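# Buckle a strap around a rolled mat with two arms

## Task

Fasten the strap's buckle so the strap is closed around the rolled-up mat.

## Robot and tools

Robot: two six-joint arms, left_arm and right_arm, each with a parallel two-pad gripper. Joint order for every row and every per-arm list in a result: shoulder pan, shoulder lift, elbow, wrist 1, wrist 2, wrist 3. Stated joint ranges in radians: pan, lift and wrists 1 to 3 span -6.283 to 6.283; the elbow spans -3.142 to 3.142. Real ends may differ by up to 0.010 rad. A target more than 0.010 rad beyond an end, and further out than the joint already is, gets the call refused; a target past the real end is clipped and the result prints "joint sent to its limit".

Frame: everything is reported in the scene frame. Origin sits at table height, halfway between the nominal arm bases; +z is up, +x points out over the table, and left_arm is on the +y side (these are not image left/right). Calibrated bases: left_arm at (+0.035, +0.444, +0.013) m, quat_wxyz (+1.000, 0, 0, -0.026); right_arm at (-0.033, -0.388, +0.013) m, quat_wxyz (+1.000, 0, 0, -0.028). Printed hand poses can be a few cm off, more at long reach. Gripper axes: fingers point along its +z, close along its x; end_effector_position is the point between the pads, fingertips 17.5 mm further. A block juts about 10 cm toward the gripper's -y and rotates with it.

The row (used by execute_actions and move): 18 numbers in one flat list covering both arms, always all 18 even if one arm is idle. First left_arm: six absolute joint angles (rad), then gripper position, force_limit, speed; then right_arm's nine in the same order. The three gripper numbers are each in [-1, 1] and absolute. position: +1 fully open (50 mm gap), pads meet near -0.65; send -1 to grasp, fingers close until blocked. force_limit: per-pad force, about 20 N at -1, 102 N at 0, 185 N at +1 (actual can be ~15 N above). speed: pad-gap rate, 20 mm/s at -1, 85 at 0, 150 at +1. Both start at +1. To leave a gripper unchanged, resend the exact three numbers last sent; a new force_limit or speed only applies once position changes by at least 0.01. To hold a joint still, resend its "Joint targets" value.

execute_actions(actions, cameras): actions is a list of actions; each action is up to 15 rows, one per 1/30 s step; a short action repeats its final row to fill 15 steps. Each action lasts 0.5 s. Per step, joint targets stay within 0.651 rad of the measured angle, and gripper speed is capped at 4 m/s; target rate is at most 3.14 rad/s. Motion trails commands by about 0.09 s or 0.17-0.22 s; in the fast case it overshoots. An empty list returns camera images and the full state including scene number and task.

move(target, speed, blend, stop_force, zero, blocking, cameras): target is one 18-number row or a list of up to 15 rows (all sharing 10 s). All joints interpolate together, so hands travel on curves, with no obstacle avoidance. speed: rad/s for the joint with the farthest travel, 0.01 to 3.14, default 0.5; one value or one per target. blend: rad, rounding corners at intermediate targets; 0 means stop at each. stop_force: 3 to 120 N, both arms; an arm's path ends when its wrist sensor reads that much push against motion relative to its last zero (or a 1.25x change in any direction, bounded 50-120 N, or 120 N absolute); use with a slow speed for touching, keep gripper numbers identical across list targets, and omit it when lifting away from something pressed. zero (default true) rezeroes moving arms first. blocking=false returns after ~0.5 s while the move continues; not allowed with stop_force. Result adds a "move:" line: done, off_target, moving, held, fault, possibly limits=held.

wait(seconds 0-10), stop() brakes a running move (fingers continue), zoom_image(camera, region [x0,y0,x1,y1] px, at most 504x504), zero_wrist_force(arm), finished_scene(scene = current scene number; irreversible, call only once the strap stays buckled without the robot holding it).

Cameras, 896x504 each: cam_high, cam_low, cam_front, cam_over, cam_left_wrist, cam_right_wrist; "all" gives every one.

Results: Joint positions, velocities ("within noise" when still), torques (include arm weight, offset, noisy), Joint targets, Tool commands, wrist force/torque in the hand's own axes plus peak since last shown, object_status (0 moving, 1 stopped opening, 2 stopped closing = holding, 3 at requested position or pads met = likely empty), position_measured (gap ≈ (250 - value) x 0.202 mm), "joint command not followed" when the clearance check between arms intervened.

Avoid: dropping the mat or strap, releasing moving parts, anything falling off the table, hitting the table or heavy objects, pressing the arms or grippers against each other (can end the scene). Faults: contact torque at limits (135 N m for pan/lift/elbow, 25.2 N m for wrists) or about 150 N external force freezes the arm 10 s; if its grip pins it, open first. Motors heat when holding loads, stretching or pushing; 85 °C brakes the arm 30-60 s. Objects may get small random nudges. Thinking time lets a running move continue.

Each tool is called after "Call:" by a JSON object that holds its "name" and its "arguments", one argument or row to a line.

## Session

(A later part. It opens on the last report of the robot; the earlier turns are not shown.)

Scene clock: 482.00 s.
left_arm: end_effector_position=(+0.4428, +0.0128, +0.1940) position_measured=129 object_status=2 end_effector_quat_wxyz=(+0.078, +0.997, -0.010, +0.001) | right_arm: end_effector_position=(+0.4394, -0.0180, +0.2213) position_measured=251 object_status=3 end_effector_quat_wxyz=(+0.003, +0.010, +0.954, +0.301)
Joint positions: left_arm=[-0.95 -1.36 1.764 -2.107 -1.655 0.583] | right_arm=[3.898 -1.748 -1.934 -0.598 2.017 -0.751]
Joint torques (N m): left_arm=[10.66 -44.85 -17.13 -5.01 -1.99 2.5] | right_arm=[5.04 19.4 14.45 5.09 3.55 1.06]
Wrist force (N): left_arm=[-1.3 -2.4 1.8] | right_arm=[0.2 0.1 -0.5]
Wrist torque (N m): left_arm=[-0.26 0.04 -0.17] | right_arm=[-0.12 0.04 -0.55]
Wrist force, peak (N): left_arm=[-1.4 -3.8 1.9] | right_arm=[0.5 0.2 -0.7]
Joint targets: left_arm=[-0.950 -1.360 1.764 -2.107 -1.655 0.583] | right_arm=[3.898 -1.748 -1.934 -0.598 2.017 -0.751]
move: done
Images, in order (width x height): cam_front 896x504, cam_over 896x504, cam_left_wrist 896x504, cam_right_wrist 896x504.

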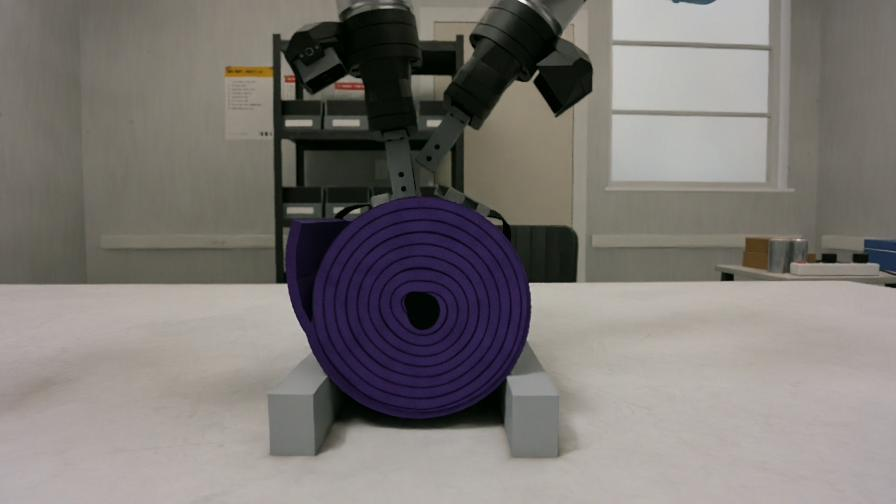

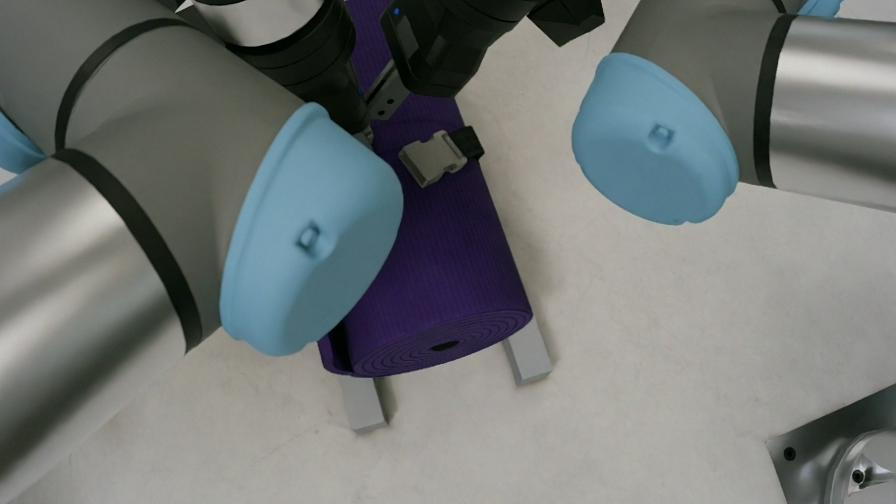

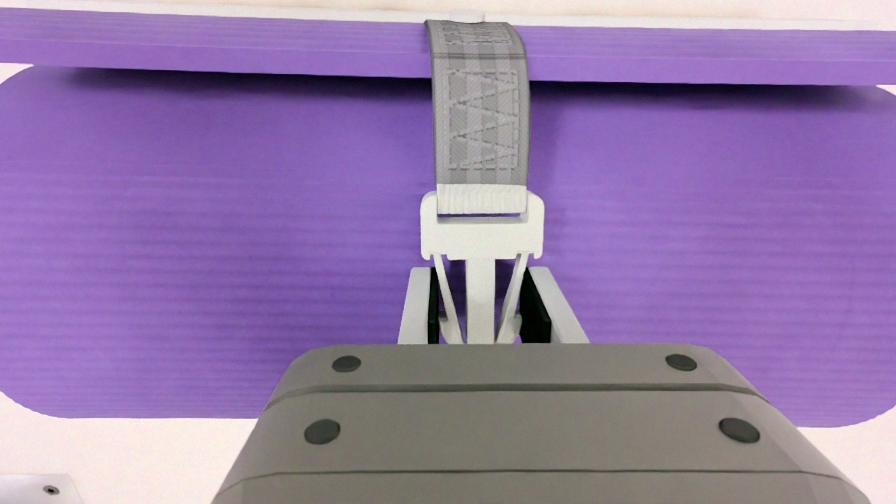

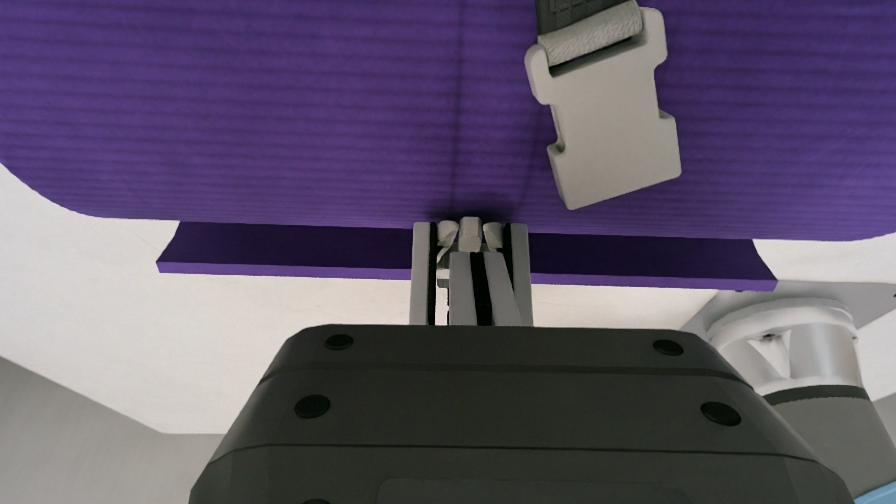

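Call:
{"name": "move", "arguments": {
  "target": [-0.9504,-1.3602,1.7640,-2.1073,-1.6551,0.5828,-1,-0.9,-0.9,3.9262,-1.8050,-1.9486,-0.5140,2.0045,-0.7228,-1,-0.6,-0.6],
  "speed": 0.06,
  "stop_force": 6,
  "cameras": ["cam_left_wrist","cam_front","cam_right_wrist"]
}}

Call:
{"name": "zoom_image", "arguments": {
  "camera": "cam_front",
  "region": [290, 130, 540, 260]
}}

Call:
{"name": "zoom_image", "arguments": {
  "camera": "cam_right_wrist",
  "region": [370, 150, 590, 340]
}}

Scene clock: 510.47 s.
left_arm: end_effector_position=(+0.4428, +0.0128, +0.1940) position_measured=129 object_status=2 end_effector_quat_wxyz=(+0.078, +0.997, -0.010, +0.001) | right_arm: end_effector_position=(+0.4393, -0.0061, +0.2038) position_measured=251 object_status=3 end_effector_quat_wxyz=(+0.003, +0.010, +0.954, +0.301)
Joint positions: left_arm=[-0.95 -1.36 1.764 -2.107 -1.655 0.583] | right_arm=[3.916 -1.785 -1.943 -0.544 2.009 -0.733]
Joint torques (N m): left_arm=[-10.24 -44.68 -30.98 -5.99 -1.96 2.45] | right_arm=[-7.15 40.4 29.84 5.16 3.39 -1.32]
Wrist force (N): left_arm=[-0.8 -4.0 2.8] | right_arm=[0.5 -1.1 -1.6]
Wrist torque (N m): left_arm=[-0.27 0.05 -0.17] | right_arm=[-0.16 -0.02 -0.53]
Wrist force, peak (N): left_arm=[-0.2 -15.0 11.2] | right_arm=[1.4 -1.7 -14.2]
Joint targets: left_arm=[-0.950 -1.360 1.764 -2.107 -1.655 0.583] | right_arm=[3.916 -1.785 -1.943 -0.544 2.009 -0.733]
move: contact (right_arm); right_arm: the wrist 1 is farthest, 0.030 rad from its target
Images, in order (width x height): cam_front 896x504, cam_left_wrist 896x504, cam_right_wrist 896x504.

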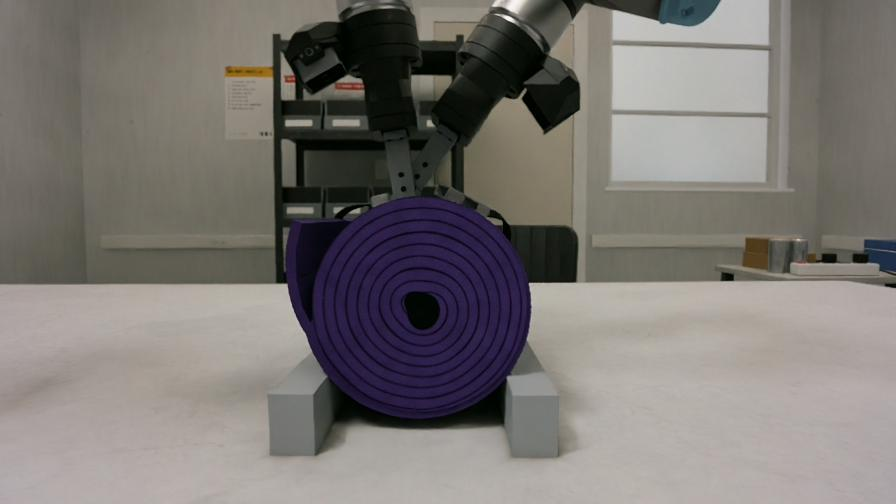

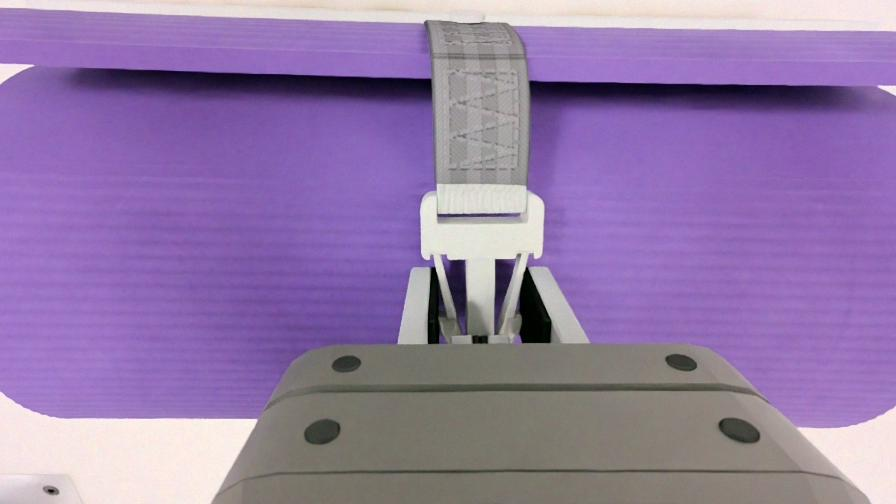

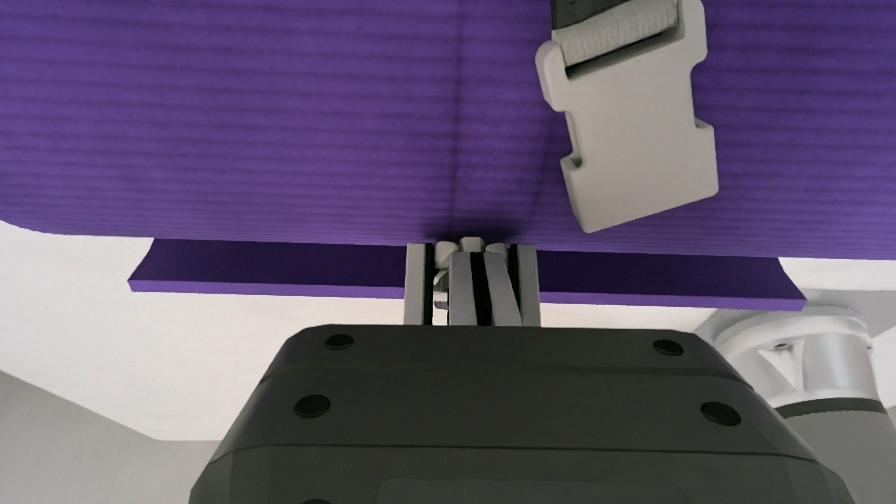

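Scaled by 2.016.

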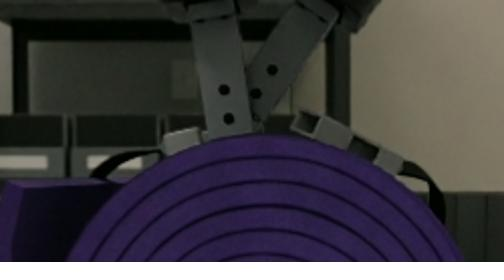

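Scaled by 2.291.

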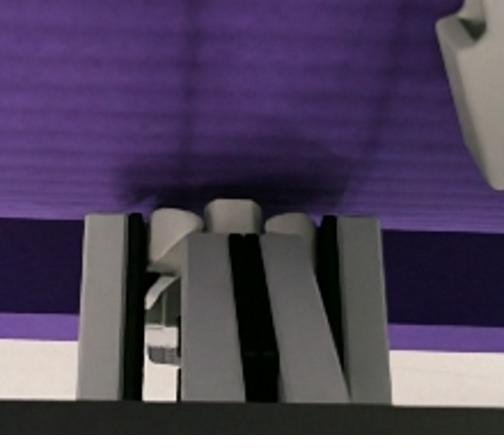

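Call:
{"name": "move", "arguments": {
  "target": [-0.9504,-1.3602,1.7640,-2.1073,-1.6551,0.5828,-1,-0.9,-0.9,3.9262,-1.8050,-1.9486,-0.5140,2.0045,-0.7228,-1,-0.6,-0.6],
  "speed": 0.03,
  "stop_force": 18,
  "zero": false,
  "cameras": ["cam_left_wrist","cam_front","cam_right_wrist"]
}}

Call:
{"name": "zoom_image", "arguments": {
  "camera": "cam_front",
  "region": [290, 130, 540, 260]
}}

Call:
{"name": "zoom_image", "arguments": {
  "camera": "cam_right_wrist",
  "region": [370, 150, 590, 340]
}}

Scene clock: 516.30 s.
left_arm: end_effector_position=(+0.4428, +0.0128, +0.1940) position_measured=129 object_status=2 end_effector_quat_wxyz=(+0.078, +0.997, -0.010, +0.001) | right_arm: end_effector_position=(+0.4394, -0.0054, +0.2032) position_measured=251 object_status=3 end_effector_quat_wxyz=(+0.003, +0.010, +0.954, +0.301)
Joint positions: left_arm=[-0.95 -1.36 1.764 -2.107 -1.655 0.583] | right_arm=[3.917 -1.786 -1.944 -0.541 2.009 -0.732]
Joint torques (N m): left_arm=[-7.67 -44.69 -31.86 -8.71 -2.44 2.42] | right_arm=[-3.26 36.98 29.25 5.12 4.09 -1.12]
Wrist force (N): left_arm=[-0.8 -13.4 6.5] | right_arm=[1.2 -4.6 -11.7]
Wrist torque (N m): left_arm=[-0.23 0.06 -0.19] | right_arm=[-0.08 -0.03 -0.55]
Wrist force, peak (N): left_arm=[1.0 -22.5 13.3] | right_arm=[2.7 -6.1 -21.9]
Joint targets: left_arm=[-0.950 -1.360 1.764 -2.107 -1.655 0.583] | right_arm=[3.917 -1.786 -1.944 -0.541 2.009 -0.732]
move: contact (right_arm); right_arm: the wrist 1 is farthest, 0.027 rad from its target
Images, in order (width x height): cam_front 896x504, cam_left_wrist 896x504, cam_right_wrist 896x504.

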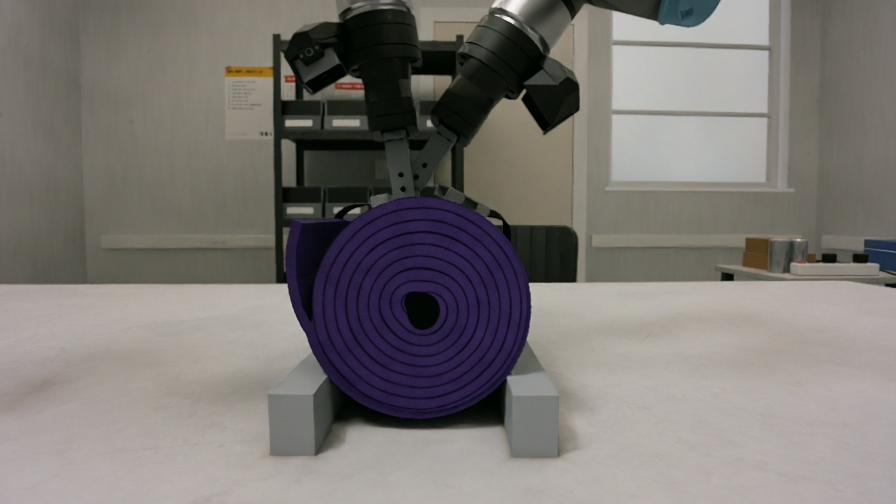

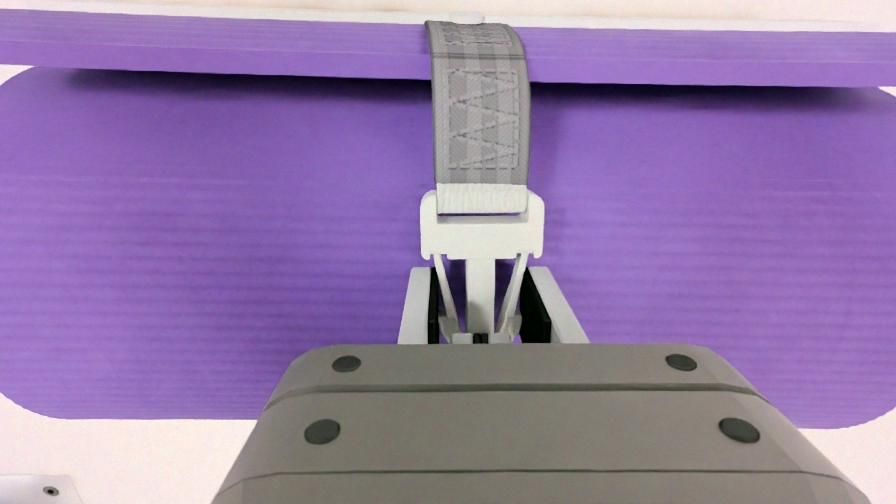

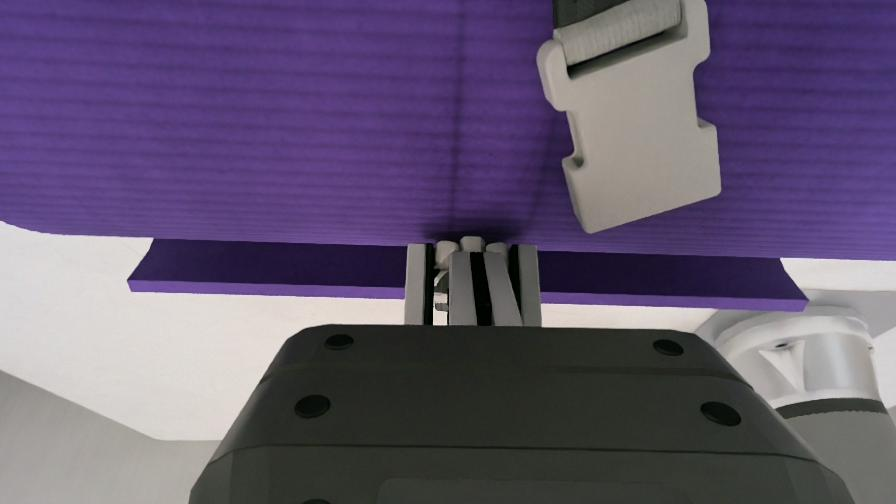

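Scaled by 2.016.

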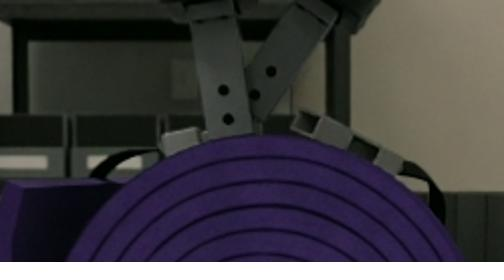

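Scaled by 2.291.

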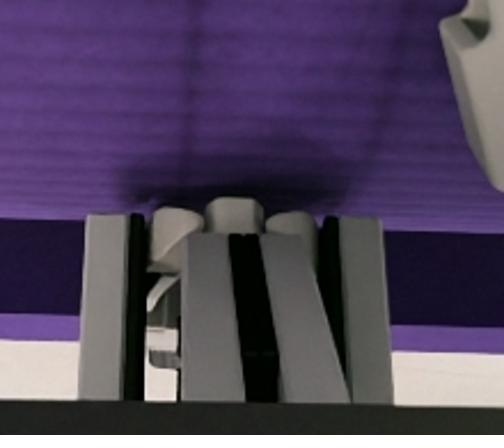

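Call:
{"name": "move", "arguments": {
  "target": [-0.9504,-1.3558,1.7712,-2.1189,-1.6551,0.5828,-1,-0.9,-0.9,3.917,-1.786,-1.944,-0.541,2.009,-0.732,-1,-0.6,-0.6],
  "speed": 0.02,
  "stop_force": 12
}}

Call:
{"name": "move", "arguments": {
  "target": [-0.9504,-1.3558,1.7712,-2.1189,-1.6551,0.5828,-1,-0.9,-0.9,3.9262,-1.8050,-1.9486,-0.5140,2.0045,-0.7228,-1,-0.6,-0.6],
  "speed": 0.03,
  "stop_force": 14,
  "zero": false,
  "cameras": ["cam_left_wrist","cam_front","cam_right_wrist"]
}}

Call:
{"name": "zoom_image", "arguments": {
  "camera": "cam_front",
  "region": [290, 130, 540, 260]
}}

Scene clock: 531.43 s.
left_arm: end_effector_position=(+0.4428, +0.0128, +0.1894) position_measured=129 object_status=2 end_effector_quat_wxyz=(+0.078, +0.997, -0.010, +0.001) | right_arm: end_effector_position=(+0.4391, -0.0054, +0.2032) position_measured=251 object_status=3 end_effector_quat_wxyz=(+0.003, +0.010, +0.954, +0.301)
Joint positions: left_arm=[-0.95 -1.356 1.771 -2.119 -1.655 0.583] | right_arm=[3.917 -1.786 -1.944 -0.541 2.009 -0.732]
Joint torques (N m): left_arm=[-4.26 -38.67 -29.8 -0.85 1.94 2.39] | right_arm=[6.77 40.79 12.45 2.5 3.22 0.95]
Wrist force (N): left_arm=[-1.2 -2.1 1.8] | right_arm=[0.4 0.1 -0.6]
Wrist torque (N m): left_arm=[-0.21 0.04 -0.17] | right_arm=[-0.12 0.00 -0.56]
Wrist force, peak (N): left_arm=[-1.1 -14.4 7.6] | right_arm=[0.2 -5.2 -11.9]
Joint targets: left_arm=[-0.950 -1.356 1.771 -2.119 -1.655 0.583] | right_arm=[3.917 -1.786 -1.944 -0.541 2.009 -0.732]
move: done

Scene clock: 533.10 s.
left_arm: end_effector_position=(+0.4428, +0.0127, +0.1894) position_measured=129 object_status=2 end_effector_quat_wxyz=(+0.078, +0.997, -0.010, +0.001) | right_arm: end_effector_position=(+0.4390, -0.0021, +0.1981) position_measured=251 object_status=3 end_effector_quat_wxyz=(+0.003, +0.010, +0.954, +0.301)
Joint positions: left_arm=[-0.95 -1.356 1.771 -2.119 -1.655 0.583] | right_arm=[3.922 -1.796 -1.946 -0.526 2.007 -0.727]
Joint torques (N m): left_arm=[-2.29 -44.42 -33 -6.12 -1.67 2.29] | right_arm=[-9.24 34.92 22.48 1.63 2.03 -0.75]
Wrist force (N): left_arm=[-2.4 -0.8 8.4] | right_arm=[-1.0 11.8 -6.5]
Wrist torque (N m): left_arm=[-0.12 0.09 -0.16] | right_arm=[0.09 -0.03 -0.59]
Wrist force, peak (N): left_arm=[-1.1 -5.7 14.6] | right_arm=[0.8 11.5 -16.8]
Joint targets: left_arm=[-0.950 -1.356 1.771 -2.119 -1.655 0.583] | right_arm=[3.922 -1.796 -1.946 -0.526 2.007 -0.727]
move: contact (right_arm); right_arm: the wrist 1 is farthest, 0.012 rad from its target
Images, in order (width x height): cam_front 896x504, cam_left_wrist 896x504, cam_right_wrist 896x504.

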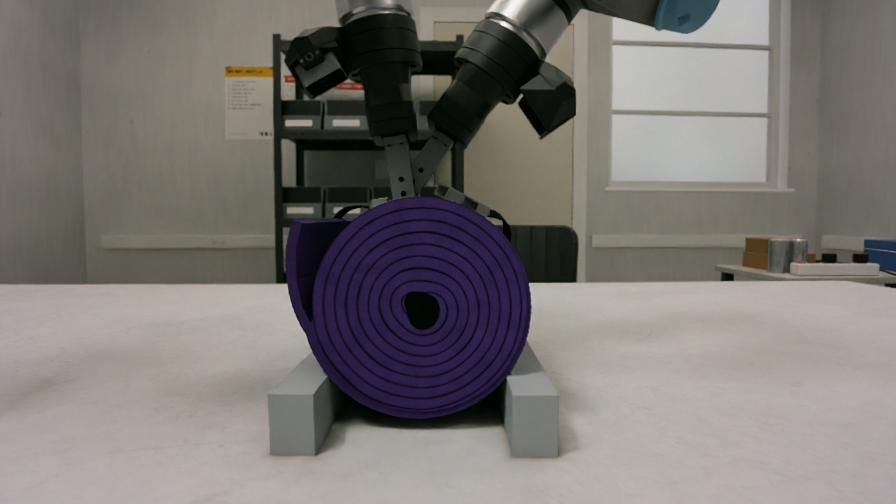

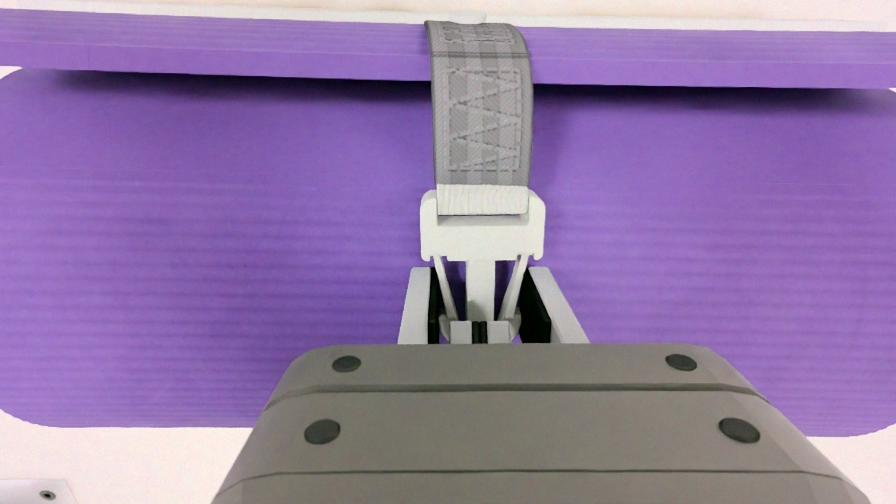

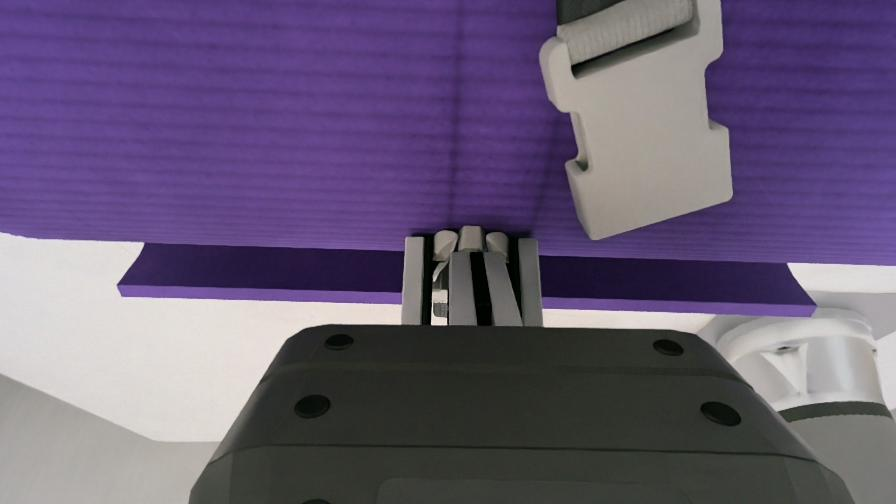

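Scaled by 2.016.

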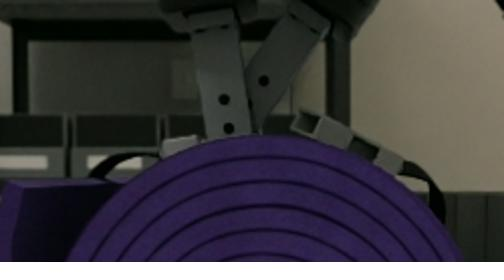

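Call:
{"name": "move", "arguments": {
  "target": [-0.9504,-1.3558,1.7712,-2.1189,-1.6551,0.5828,-1,-0.9,-0.9,3.9262,-1.8050,-1.9486,-0.5140,2.0045,-0.7228,-1,-0.6,-0.6],
  "speed": 0.02,
  "stop_force": 22,
  "zero": false
}}

Scene clock: 538.80 s.
left_arm: end_effector_position=(+0.4428, +0.0128, +0.1894) position_measured=129 object_status=2 end_effector_quat_wxyz=(+0.078, +0.997, -0.010, +0.001) | right_arm: end_effector_position=(+0.4391, -0.0015, +0.1976) position_measured=251 object_status=3 end_effector_quat_wxyz=(+0.003, +0.010, +0.954, +0.301)
Joint positions: left_arm=[-0.95 -1.356 1.771 -2.119 -1.655 0.583] | right_arm=[3.923 -1.798 -1.947 -0.523 2.006 -0.726]
Joint torques (N m): left_arm=[2.02 -45.65 -32.23 -6.29 -1.75 2.43] | right_arm=[-6.63 29.58 19.34 -1.06 1.93 -0.86]
Wrist force (N): left_arm=[-1.9 -5.2 10.0] | right_arm=[-0.3 13.2 -17.8]
Wrist torque (N m): left_arm=[-0.16 0.10 -0.17] | right_arm=[0.24 -0.01 -0.59]
Wrist force, peak (N): left_arm=[0.4 -11.2 15.7] | right_arm=[2.7 11.7 -29.4]
Joint targets: left_arm=[-0.950 -1.356 1.771 -2.119 -1.655 0.583] | right_arm=[3.923 -1.798 -1.947 -0.523 2.006 -0.726]
move: contact (right_arm)

Call:
{"name": "move", "arguments": {
  "target": [-0.9504,-1.3558,1.7712,-2.1189,-1.6551,0.5828,1,-0.9,-0.9,3.923,-1.798,-1.947,-0.523,2.006,-0.726,-1,-0.6,-0.6],
  "speed": 0.02,
  "cameras": ["cam_left_wrist","cam_front","cam_right_wrist"]
}}

Call:
{"name": "zoom_image", "arguments": {
  "camera": "cam_front",
  "region": [290, 130, 540, 260]
}}

Call:
{"name": "zoom_image", "arguments": {
  "camera": "cam_right_wrist",
  "region": [370, 150, 590, 340]
}}

Scene clock: 544.20 s.
left_arm: end_effector_position=(+0.4428, +0.0127, +0.1894) position_measured=3 object_status=3 end_effector_quat_wxyz=(+0.078, +0.997, -0.010, +0.001) | right_arm: end_effector_position=(+0.4391, -0.0015, +0.1975) position_measured=251 object_status=3 end_effector_quat_wxyz=(+0.003, +0.010, +0.954, +0.301)
Joint positions: left_arm=[-0.95 -1.356 1.771 -2.119 -1.655 0.583] | right_arm=[3.923 -1.798 -1.947 -0.523 2.006 -0.726]
Joint torques (N m): left_arm=[6.4 -40.91 -27.41 -2.17 -1.79 2.21] | right_arm=[6.9 30.52 2.45 0.81 -3.49 1.13]
Wrist force (N): left_arm=[-1.4 -2.2 1.7] | right_arm=[0.2 12.9 -15.2]
Wrist torque (N m): left_arm=[-0.22 0.07 -0.17] | right_arm=[0.21 -0.03 -0.59]
Wrist force, peak (N): left_arm=[-1.3 -5.4 11.6] | right_arm=[0.0 13.2 -17.9]
Joint targets: left_arm=[-0.950 -1.356 1.771 -2.119 -1.655 0.583] | right_arm=[3.923 -1.798 -1.947 -0.523 2.006 -0.726]
move: done
Images, in order (width x height): cam_front 896x504, cam_left_wrist 896x504, cam_right_wrist 896x504.

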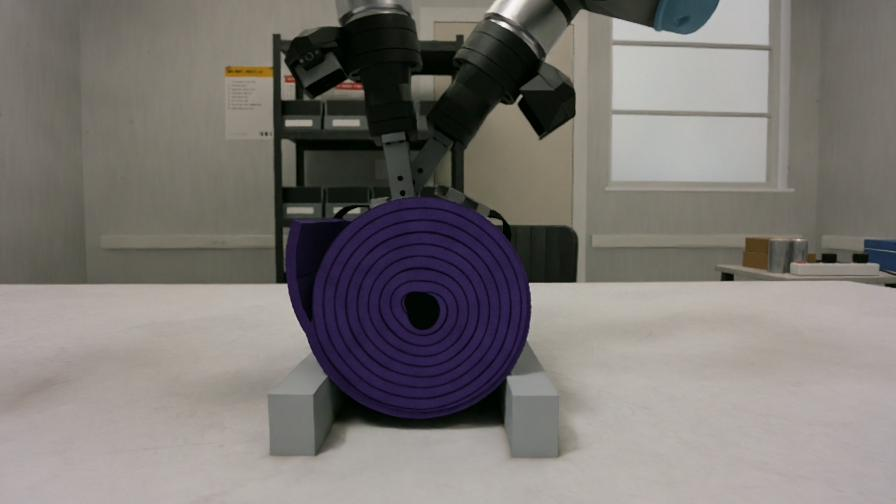

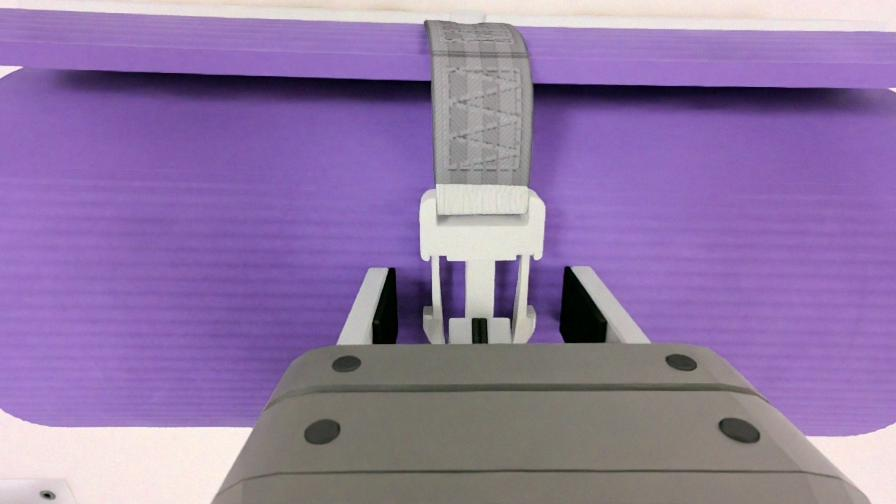

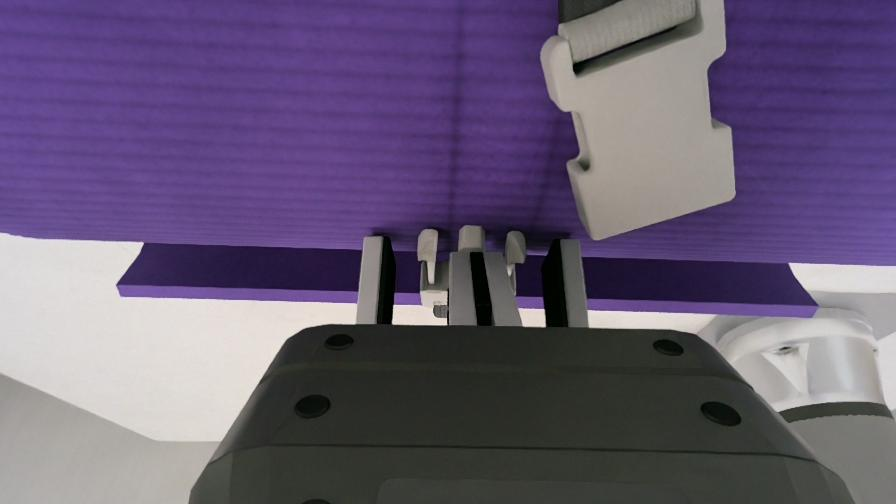

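Scaled by 2.016.

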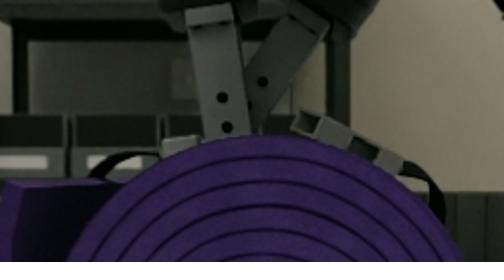

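Scaled by 2.291.

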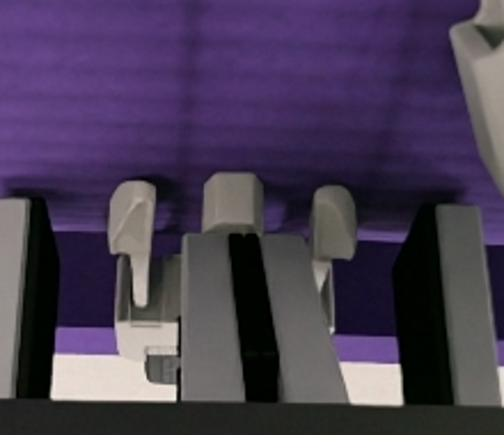

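Call:
{"name": "move", "arguments": {
  "target": [
    [-0.8544,-1.4386,1.9548,-2.4389,-1.8344,0.6370,1,-0.9,-0.9,3.923,-1.798,-1.947,-0.523,2.006,-0.726,-1,-0.6,-0.6],
    [-0.7448,-1.4170,2.1325,-2.8268,-2.0368,0.6627,1,-0.9,-0.9,3.923,-1.798,-1.947,-0.523,2.006,-0.726,-1,-0.6,-0.6]
  ],
  "speed": 0.15,
  "blend": 0.02,
  "cameras": ["cam_left_wrist","cam_front"]
}}

Call:
{"name": "zoom_image", "arguments": {
  "camera": "cam_left_wrist",
  "region": [330, 180, 630, 360]
}}

Call:
{"name": "zoom_image", "arguments": {
  "camera": "cam_front",
  "region": [290, 130, 540, 260]
}}

Scene clock: 588.87 s.
left_arm: end_effector_position=(+0.4428, +0.0510, +0.1907) position_measured=3 object_status=3 end_effector_quat_wxyz=(+0.342, +0.940, -0.009, +0.003) | right_arm: end_effector_position=(+0.4391, -0.0015, +0.1975) position_measured=251 object_status=3 end_effector_quat_wxyz=(+0.003, +0.010, +0.954, +0.301)
Joint positions: left_arm=[-0.745 -1.417 2.133 -2.827 -2.037 0.663] | right_arm=[3.923 -1.798 -1.947 -0.523 2.006 -0.726]
Joint torques (N m): left_arm=[-9.08 -30.04 -27.64 -1.35 0.98 0.81] | right_arm=[6.04 30.36 2.2 -0.85 -3.37 1.07]
Wrist force (N): left_arm=[-1.5 -3.6 2.4] | right_arm=[0.3 12.8 -14.9]
Wrist torque (N m): left_arm=[-0.46 0.17 -0.39] | right_arm=[0.21 -0.05 -0.59]
Wrist force, peak (N): left_arm=[-1.5 -3.9 2.4] | right_arm=[0.3 12.8 -15.5]
Joint targets: left_arm=[-0.745 -1.417 2.132 -2.827 -2.037 0.663] | right_arm=[3.923 -1.798 -1.947 -0.523 2.006 -0.726]
move: done
Images, in order (width x height): cam_front 896x504, cam_left_wrist 896x504.

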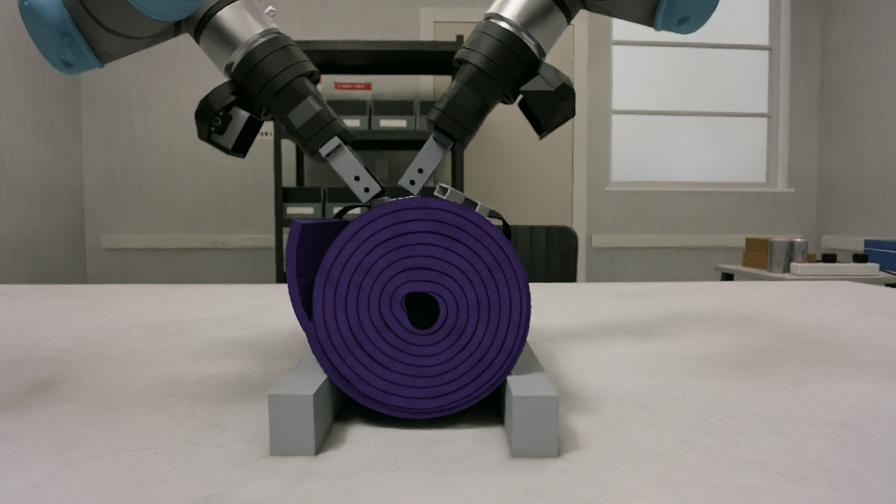

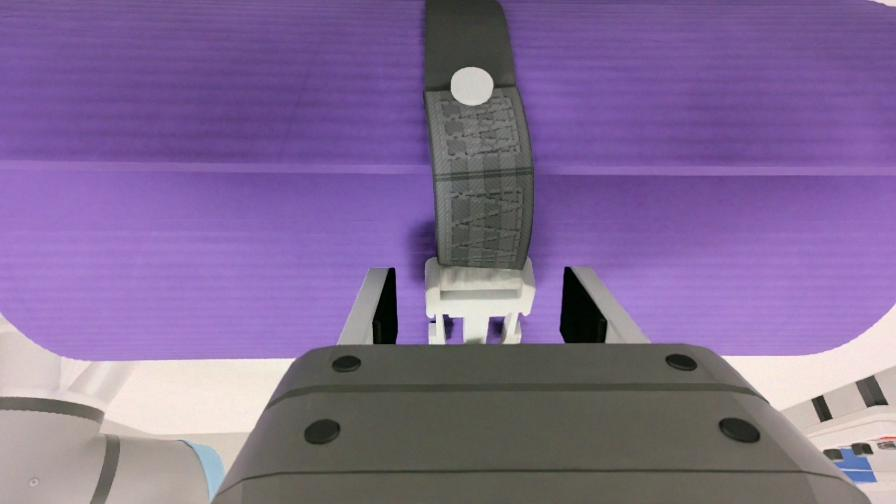

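Scaled by 1.680.

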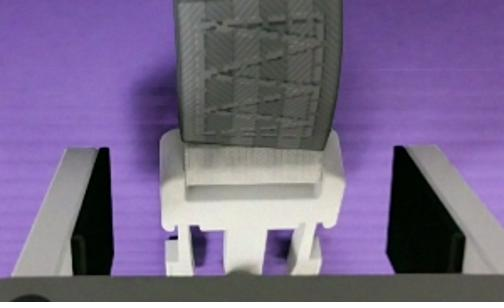

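Scaled by 2.016.

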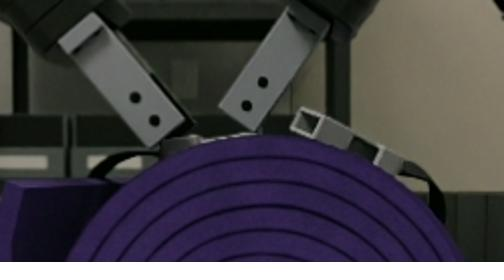

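Call:
{"name": "move", "arguments": {
  "target": [-0.7597,-1.3840,2.1323,-2.8660,-2.0291,0.6483,1,-0.9,-0.9,3.923,-1.798,-1.947,-0.523,2.006,-0.726,-1,-0.6,-0.6],
  "speed": 0.04,
  "stop_force": 8,
  "cameras": ["cam_left_wrist"]
}}

Call:
{"name": "zoom_image", "arguments": {
  "camera": "cam_left_wrist",
  "region": [330, 180, 630, 360]
}}

Scene clock: 594.33 s.
left_arm: end_effector_position=(+0.4428, +0.0413, +0.1793) position_measured=3 object_status=3 end_effector_quat_wxyz=(+0.342, +0.940, -0.009, +0.003) | right_arm: end_effector_position=(+0.4391, -0.0015, +0.1975) position_measured=251 object_status=3 end_effector_quat_wxyz=(+0.003, +0.010, +0.954, +0.301)
Joint positions: left_arm=[-0.76 -1.384 2.132 -2.866 -2.029 0.648] | right_arm=[3.923 -1.798 -1.947 -0.523 2.006 -0.726]
Joint torques (N m): left_arm=[10.66 -39.95 -25.38 -0.85 -2.71 2.39] | right_arm=[6.78 29.98 2.54 -0.89 -3.47 0.98]
Wrist force (N): left_arm=[-1.6 -3.6 2.3] | right_arm=[0.4 13.0 -15.1]
Wrist torque (N m): left_arm=[-0.46 0.18 -0.26] | right_arm=[0.22 -0.05 -0.59]
Wrist force, peak (N): left_arm=[-1.6 -3.9 2.5] | right_arm=[0.3 13.0 -15.4]
Joint targets: left_arm=[-0.760 -1.384 2.132 -2.866 -2.029 0.648] | right_arm=[3.923 -1.798 -1.947 -0.523 2.006 -0.726]
move: done
Images, in order (width x height): cam_left_wrist 896x504.

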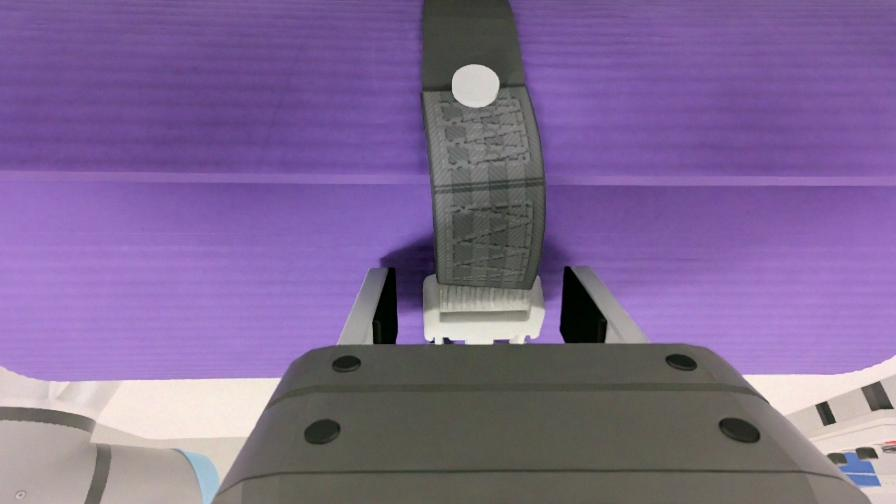

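Scaled by 1.680.

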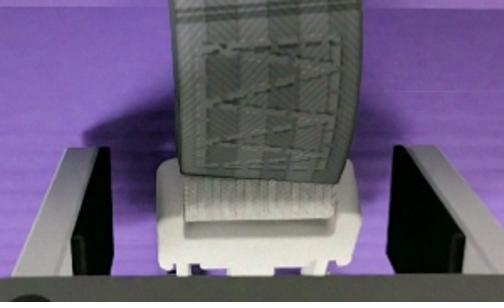

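Call:
{"name": "move", "arguments": {
  "target": [-0.7597,-1.3840,2.1323,-2.8660,-2.0291,0.6483,-1,-0.6,-0.9,3.923,-1.798,-1.947,-0.523,2.006,-0.726,-1,-0.6,-0.6],
  "speed": 0.04,
  "cameras": ["cam_left_wrist","cam_front"]
}}

Call:
{"name": "zoom_image", "arguments": {
  "camera": "cam_left_wrist",
  "region": [330, 180, 630, 360]
}}

Call:
{"name": "zoom_image", "arguments": {
  "camera": "cam_front",
  "region": [290, 130, 540, 260]
}}

Scene clock: 599.60 s.
left_arm: end_effector_position=(+0.4428, +0.0413, +0.1793) position_measured=85 object_status=0 end_effector_quat_wxyz=(+0.342, +0.940, -0.009, +0.003) | right_arm: end_effector_position=(+0.4390, -0.0015, +0.1975) position_measured=251 object_status=3 end_effector_quat_wxyz=(+0.003, +0.010, +0.954, +0.301)
Joint positions: left_arm=[-0.76 -1.384 2.132 -2.866 -2.029 0.648] | right_arm=[3.923 -1.798 -1.947 -0.523 2.006 -0.726]
Joint torques (N m): left_arm=[7.17 -38.87 -23.19 -1.08 -2.76 2.25] | right_arm=[5.11 30.14 3.01 -0.63 -3.43 1.12]
Wrist force (N): left_arm=[2.4 -4.1 2.8] | right_arm=[2.2 12.7 -15.1]
Wrist torque (N m): left_arm=[-0.45 0.25 -0.36] | right_arm=[0.22 0.01 -0.57]
Wrist force, peak (N): left_arm=[2.7 -4.2 3.0] | right_arm=[2.8 13.4 -16.1]
Joint targets: left_arm=[-0.760 -1.384 2.132 -2.866 -2.029 0.648] | right_arm=[3.923 -1.798 -1.947 -0.523 2.006 -0.726]
move: done
Images, in order (width x height): cam_front 896x504, cam_left_wrist 896x504.

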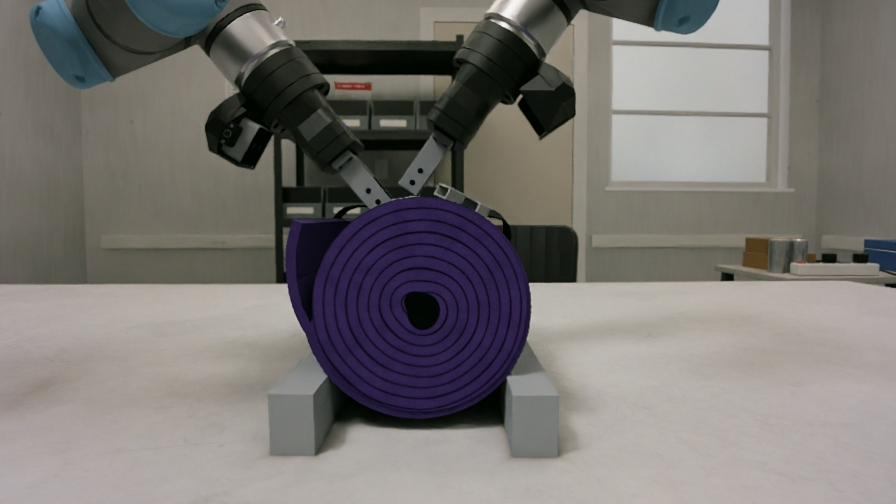

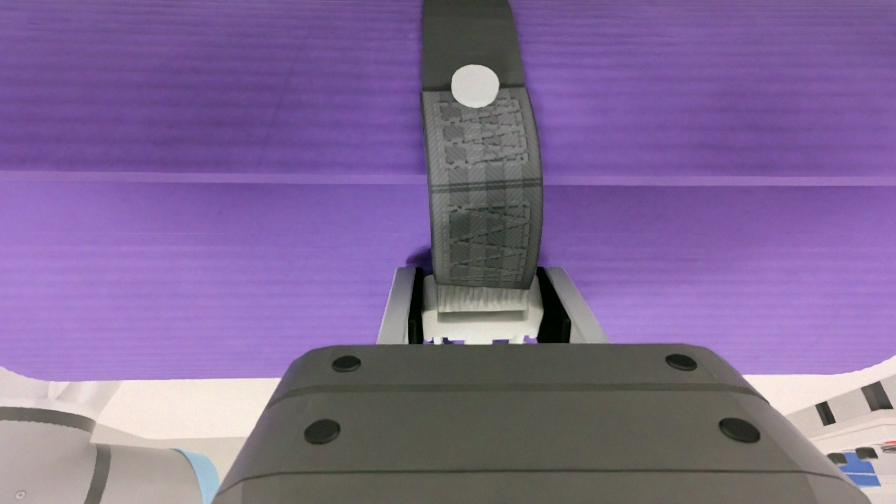

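Scaled by 1.680.

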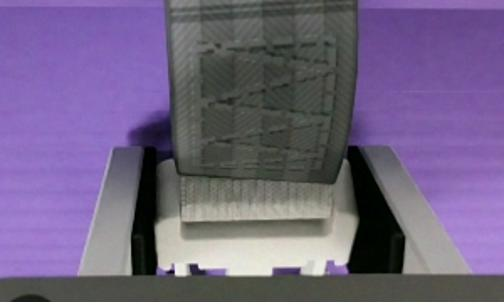

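Scaled by 2.016.

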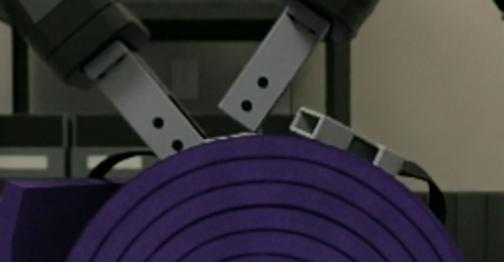

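Call:
{"name": "move", "arguments": {
  "target": [
    [-0.7597,-1.3840,2.1323,-2.8660,-2.0291,0.6483,-1,-0.6,-0.9,3.8979,-1.7480,-1.9340,-0.5976,2.0165,-0.7510,-1,-0.6,-0.6],
    [-0.7597,-1.3840,2.1323,-2.8660,-2.0291,0.6483,-1,-0.6,-0.9,3.8065,-1.7304,-1.8493,-1.0230,2.0839,-1.3501,1,-0.6,0]
  ],
  "speed": [0.1,0.3],
  "blend": [0.02,0],
  "cameras": ["cam_right_wrist","cam_over","cam_front","cam_left_wrist"]
}}

Scene clock: 634.57 s.
left_arm: end_effector_position=(+0.4428, +0.0413, +0.1793) position_measured=85 object_status=2 end_effector_quat_wxyz=(+0.342, +0.940, -0.009, +0.003) | right_arm: end_effector_position=(+0.4186, -0.0804, +0.2150) position_measured=3 object_status=3 end_effector_quat_wxyz=(-0.053, -0.200, +0.945, +0.253)
Joint positions: left_arm=[-0.76 -1.384 2.132 -2.866 -2.029 0.648] | right_arm=[3.806 -1.73 -1.849 -1.023 2.084 -1.35]
Joint torques (N m): left_arm=[-2.96 -28.07 -19.68 -1.85 1.06 2.29] | right_arm=[6.17 18.57 13.21 1.96 -1.64 -0.84]
Wrist force (N): left_arm=[-0.1 -2.1 -0.9] | right_arm=[0.5 0.7 -0.4]
Wrist torque (N m): left_arm=[-0.55 0.20 -0.30] | right_arm=[0.00 -0.07 -0.50]
Wrist force, peak (N): left_arm=[2.6 -4.4 3.4] | right_arm=[2.8 13.6 -16.1]
Joint targets: left_arm=[-0.760 -1.384 2.132 -2.866 -2.029 0.648] | right_arm=[3.807 -1.730 -1.849 -1.023 2.084 -1.350]
move: done
Images, in order (width x height): cam_front 896x504, cam_over 896x504, cam_left_wrist 896x504, cam_right_wrist 896x504.

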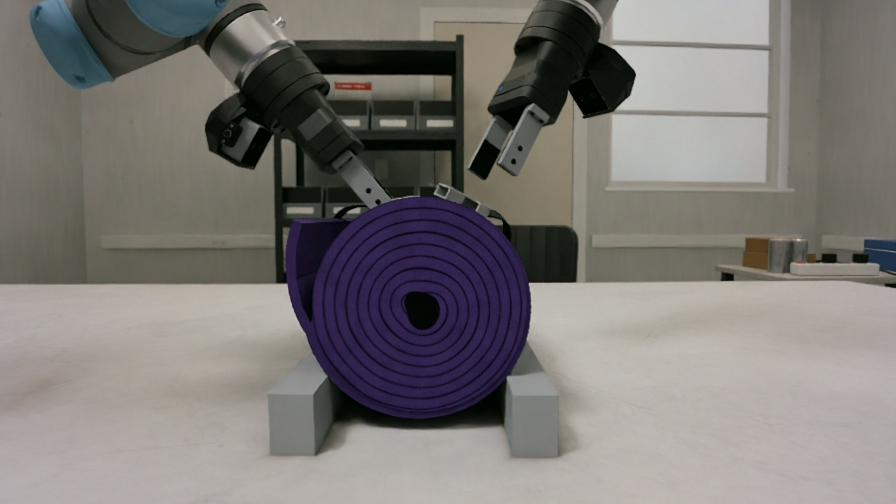

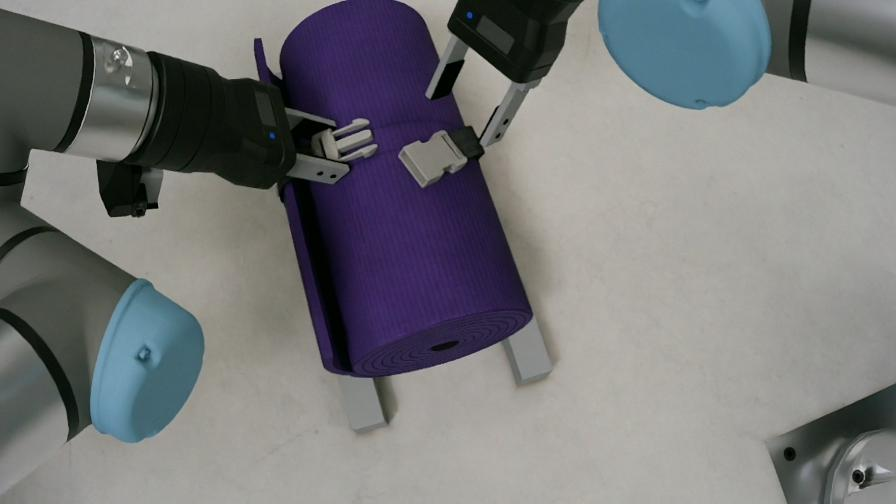

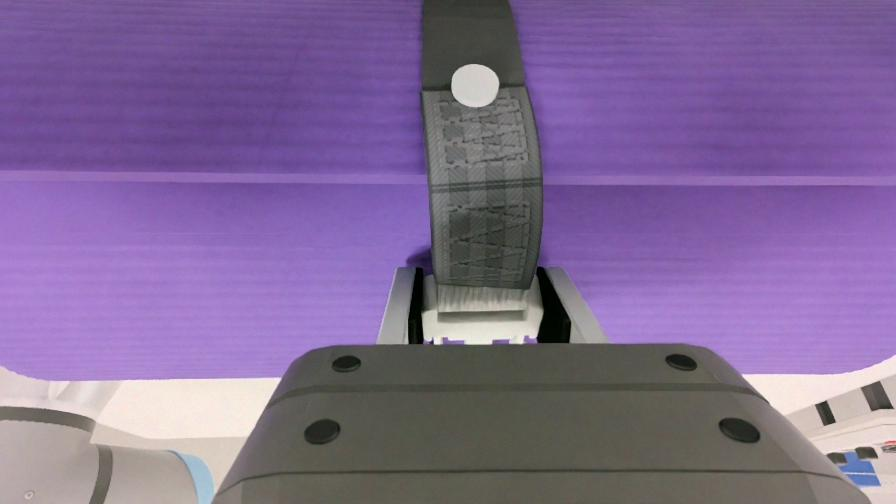

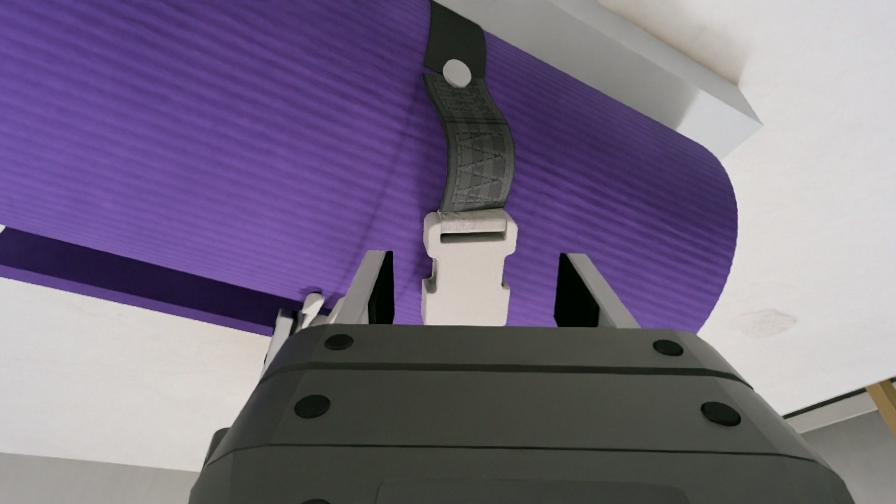

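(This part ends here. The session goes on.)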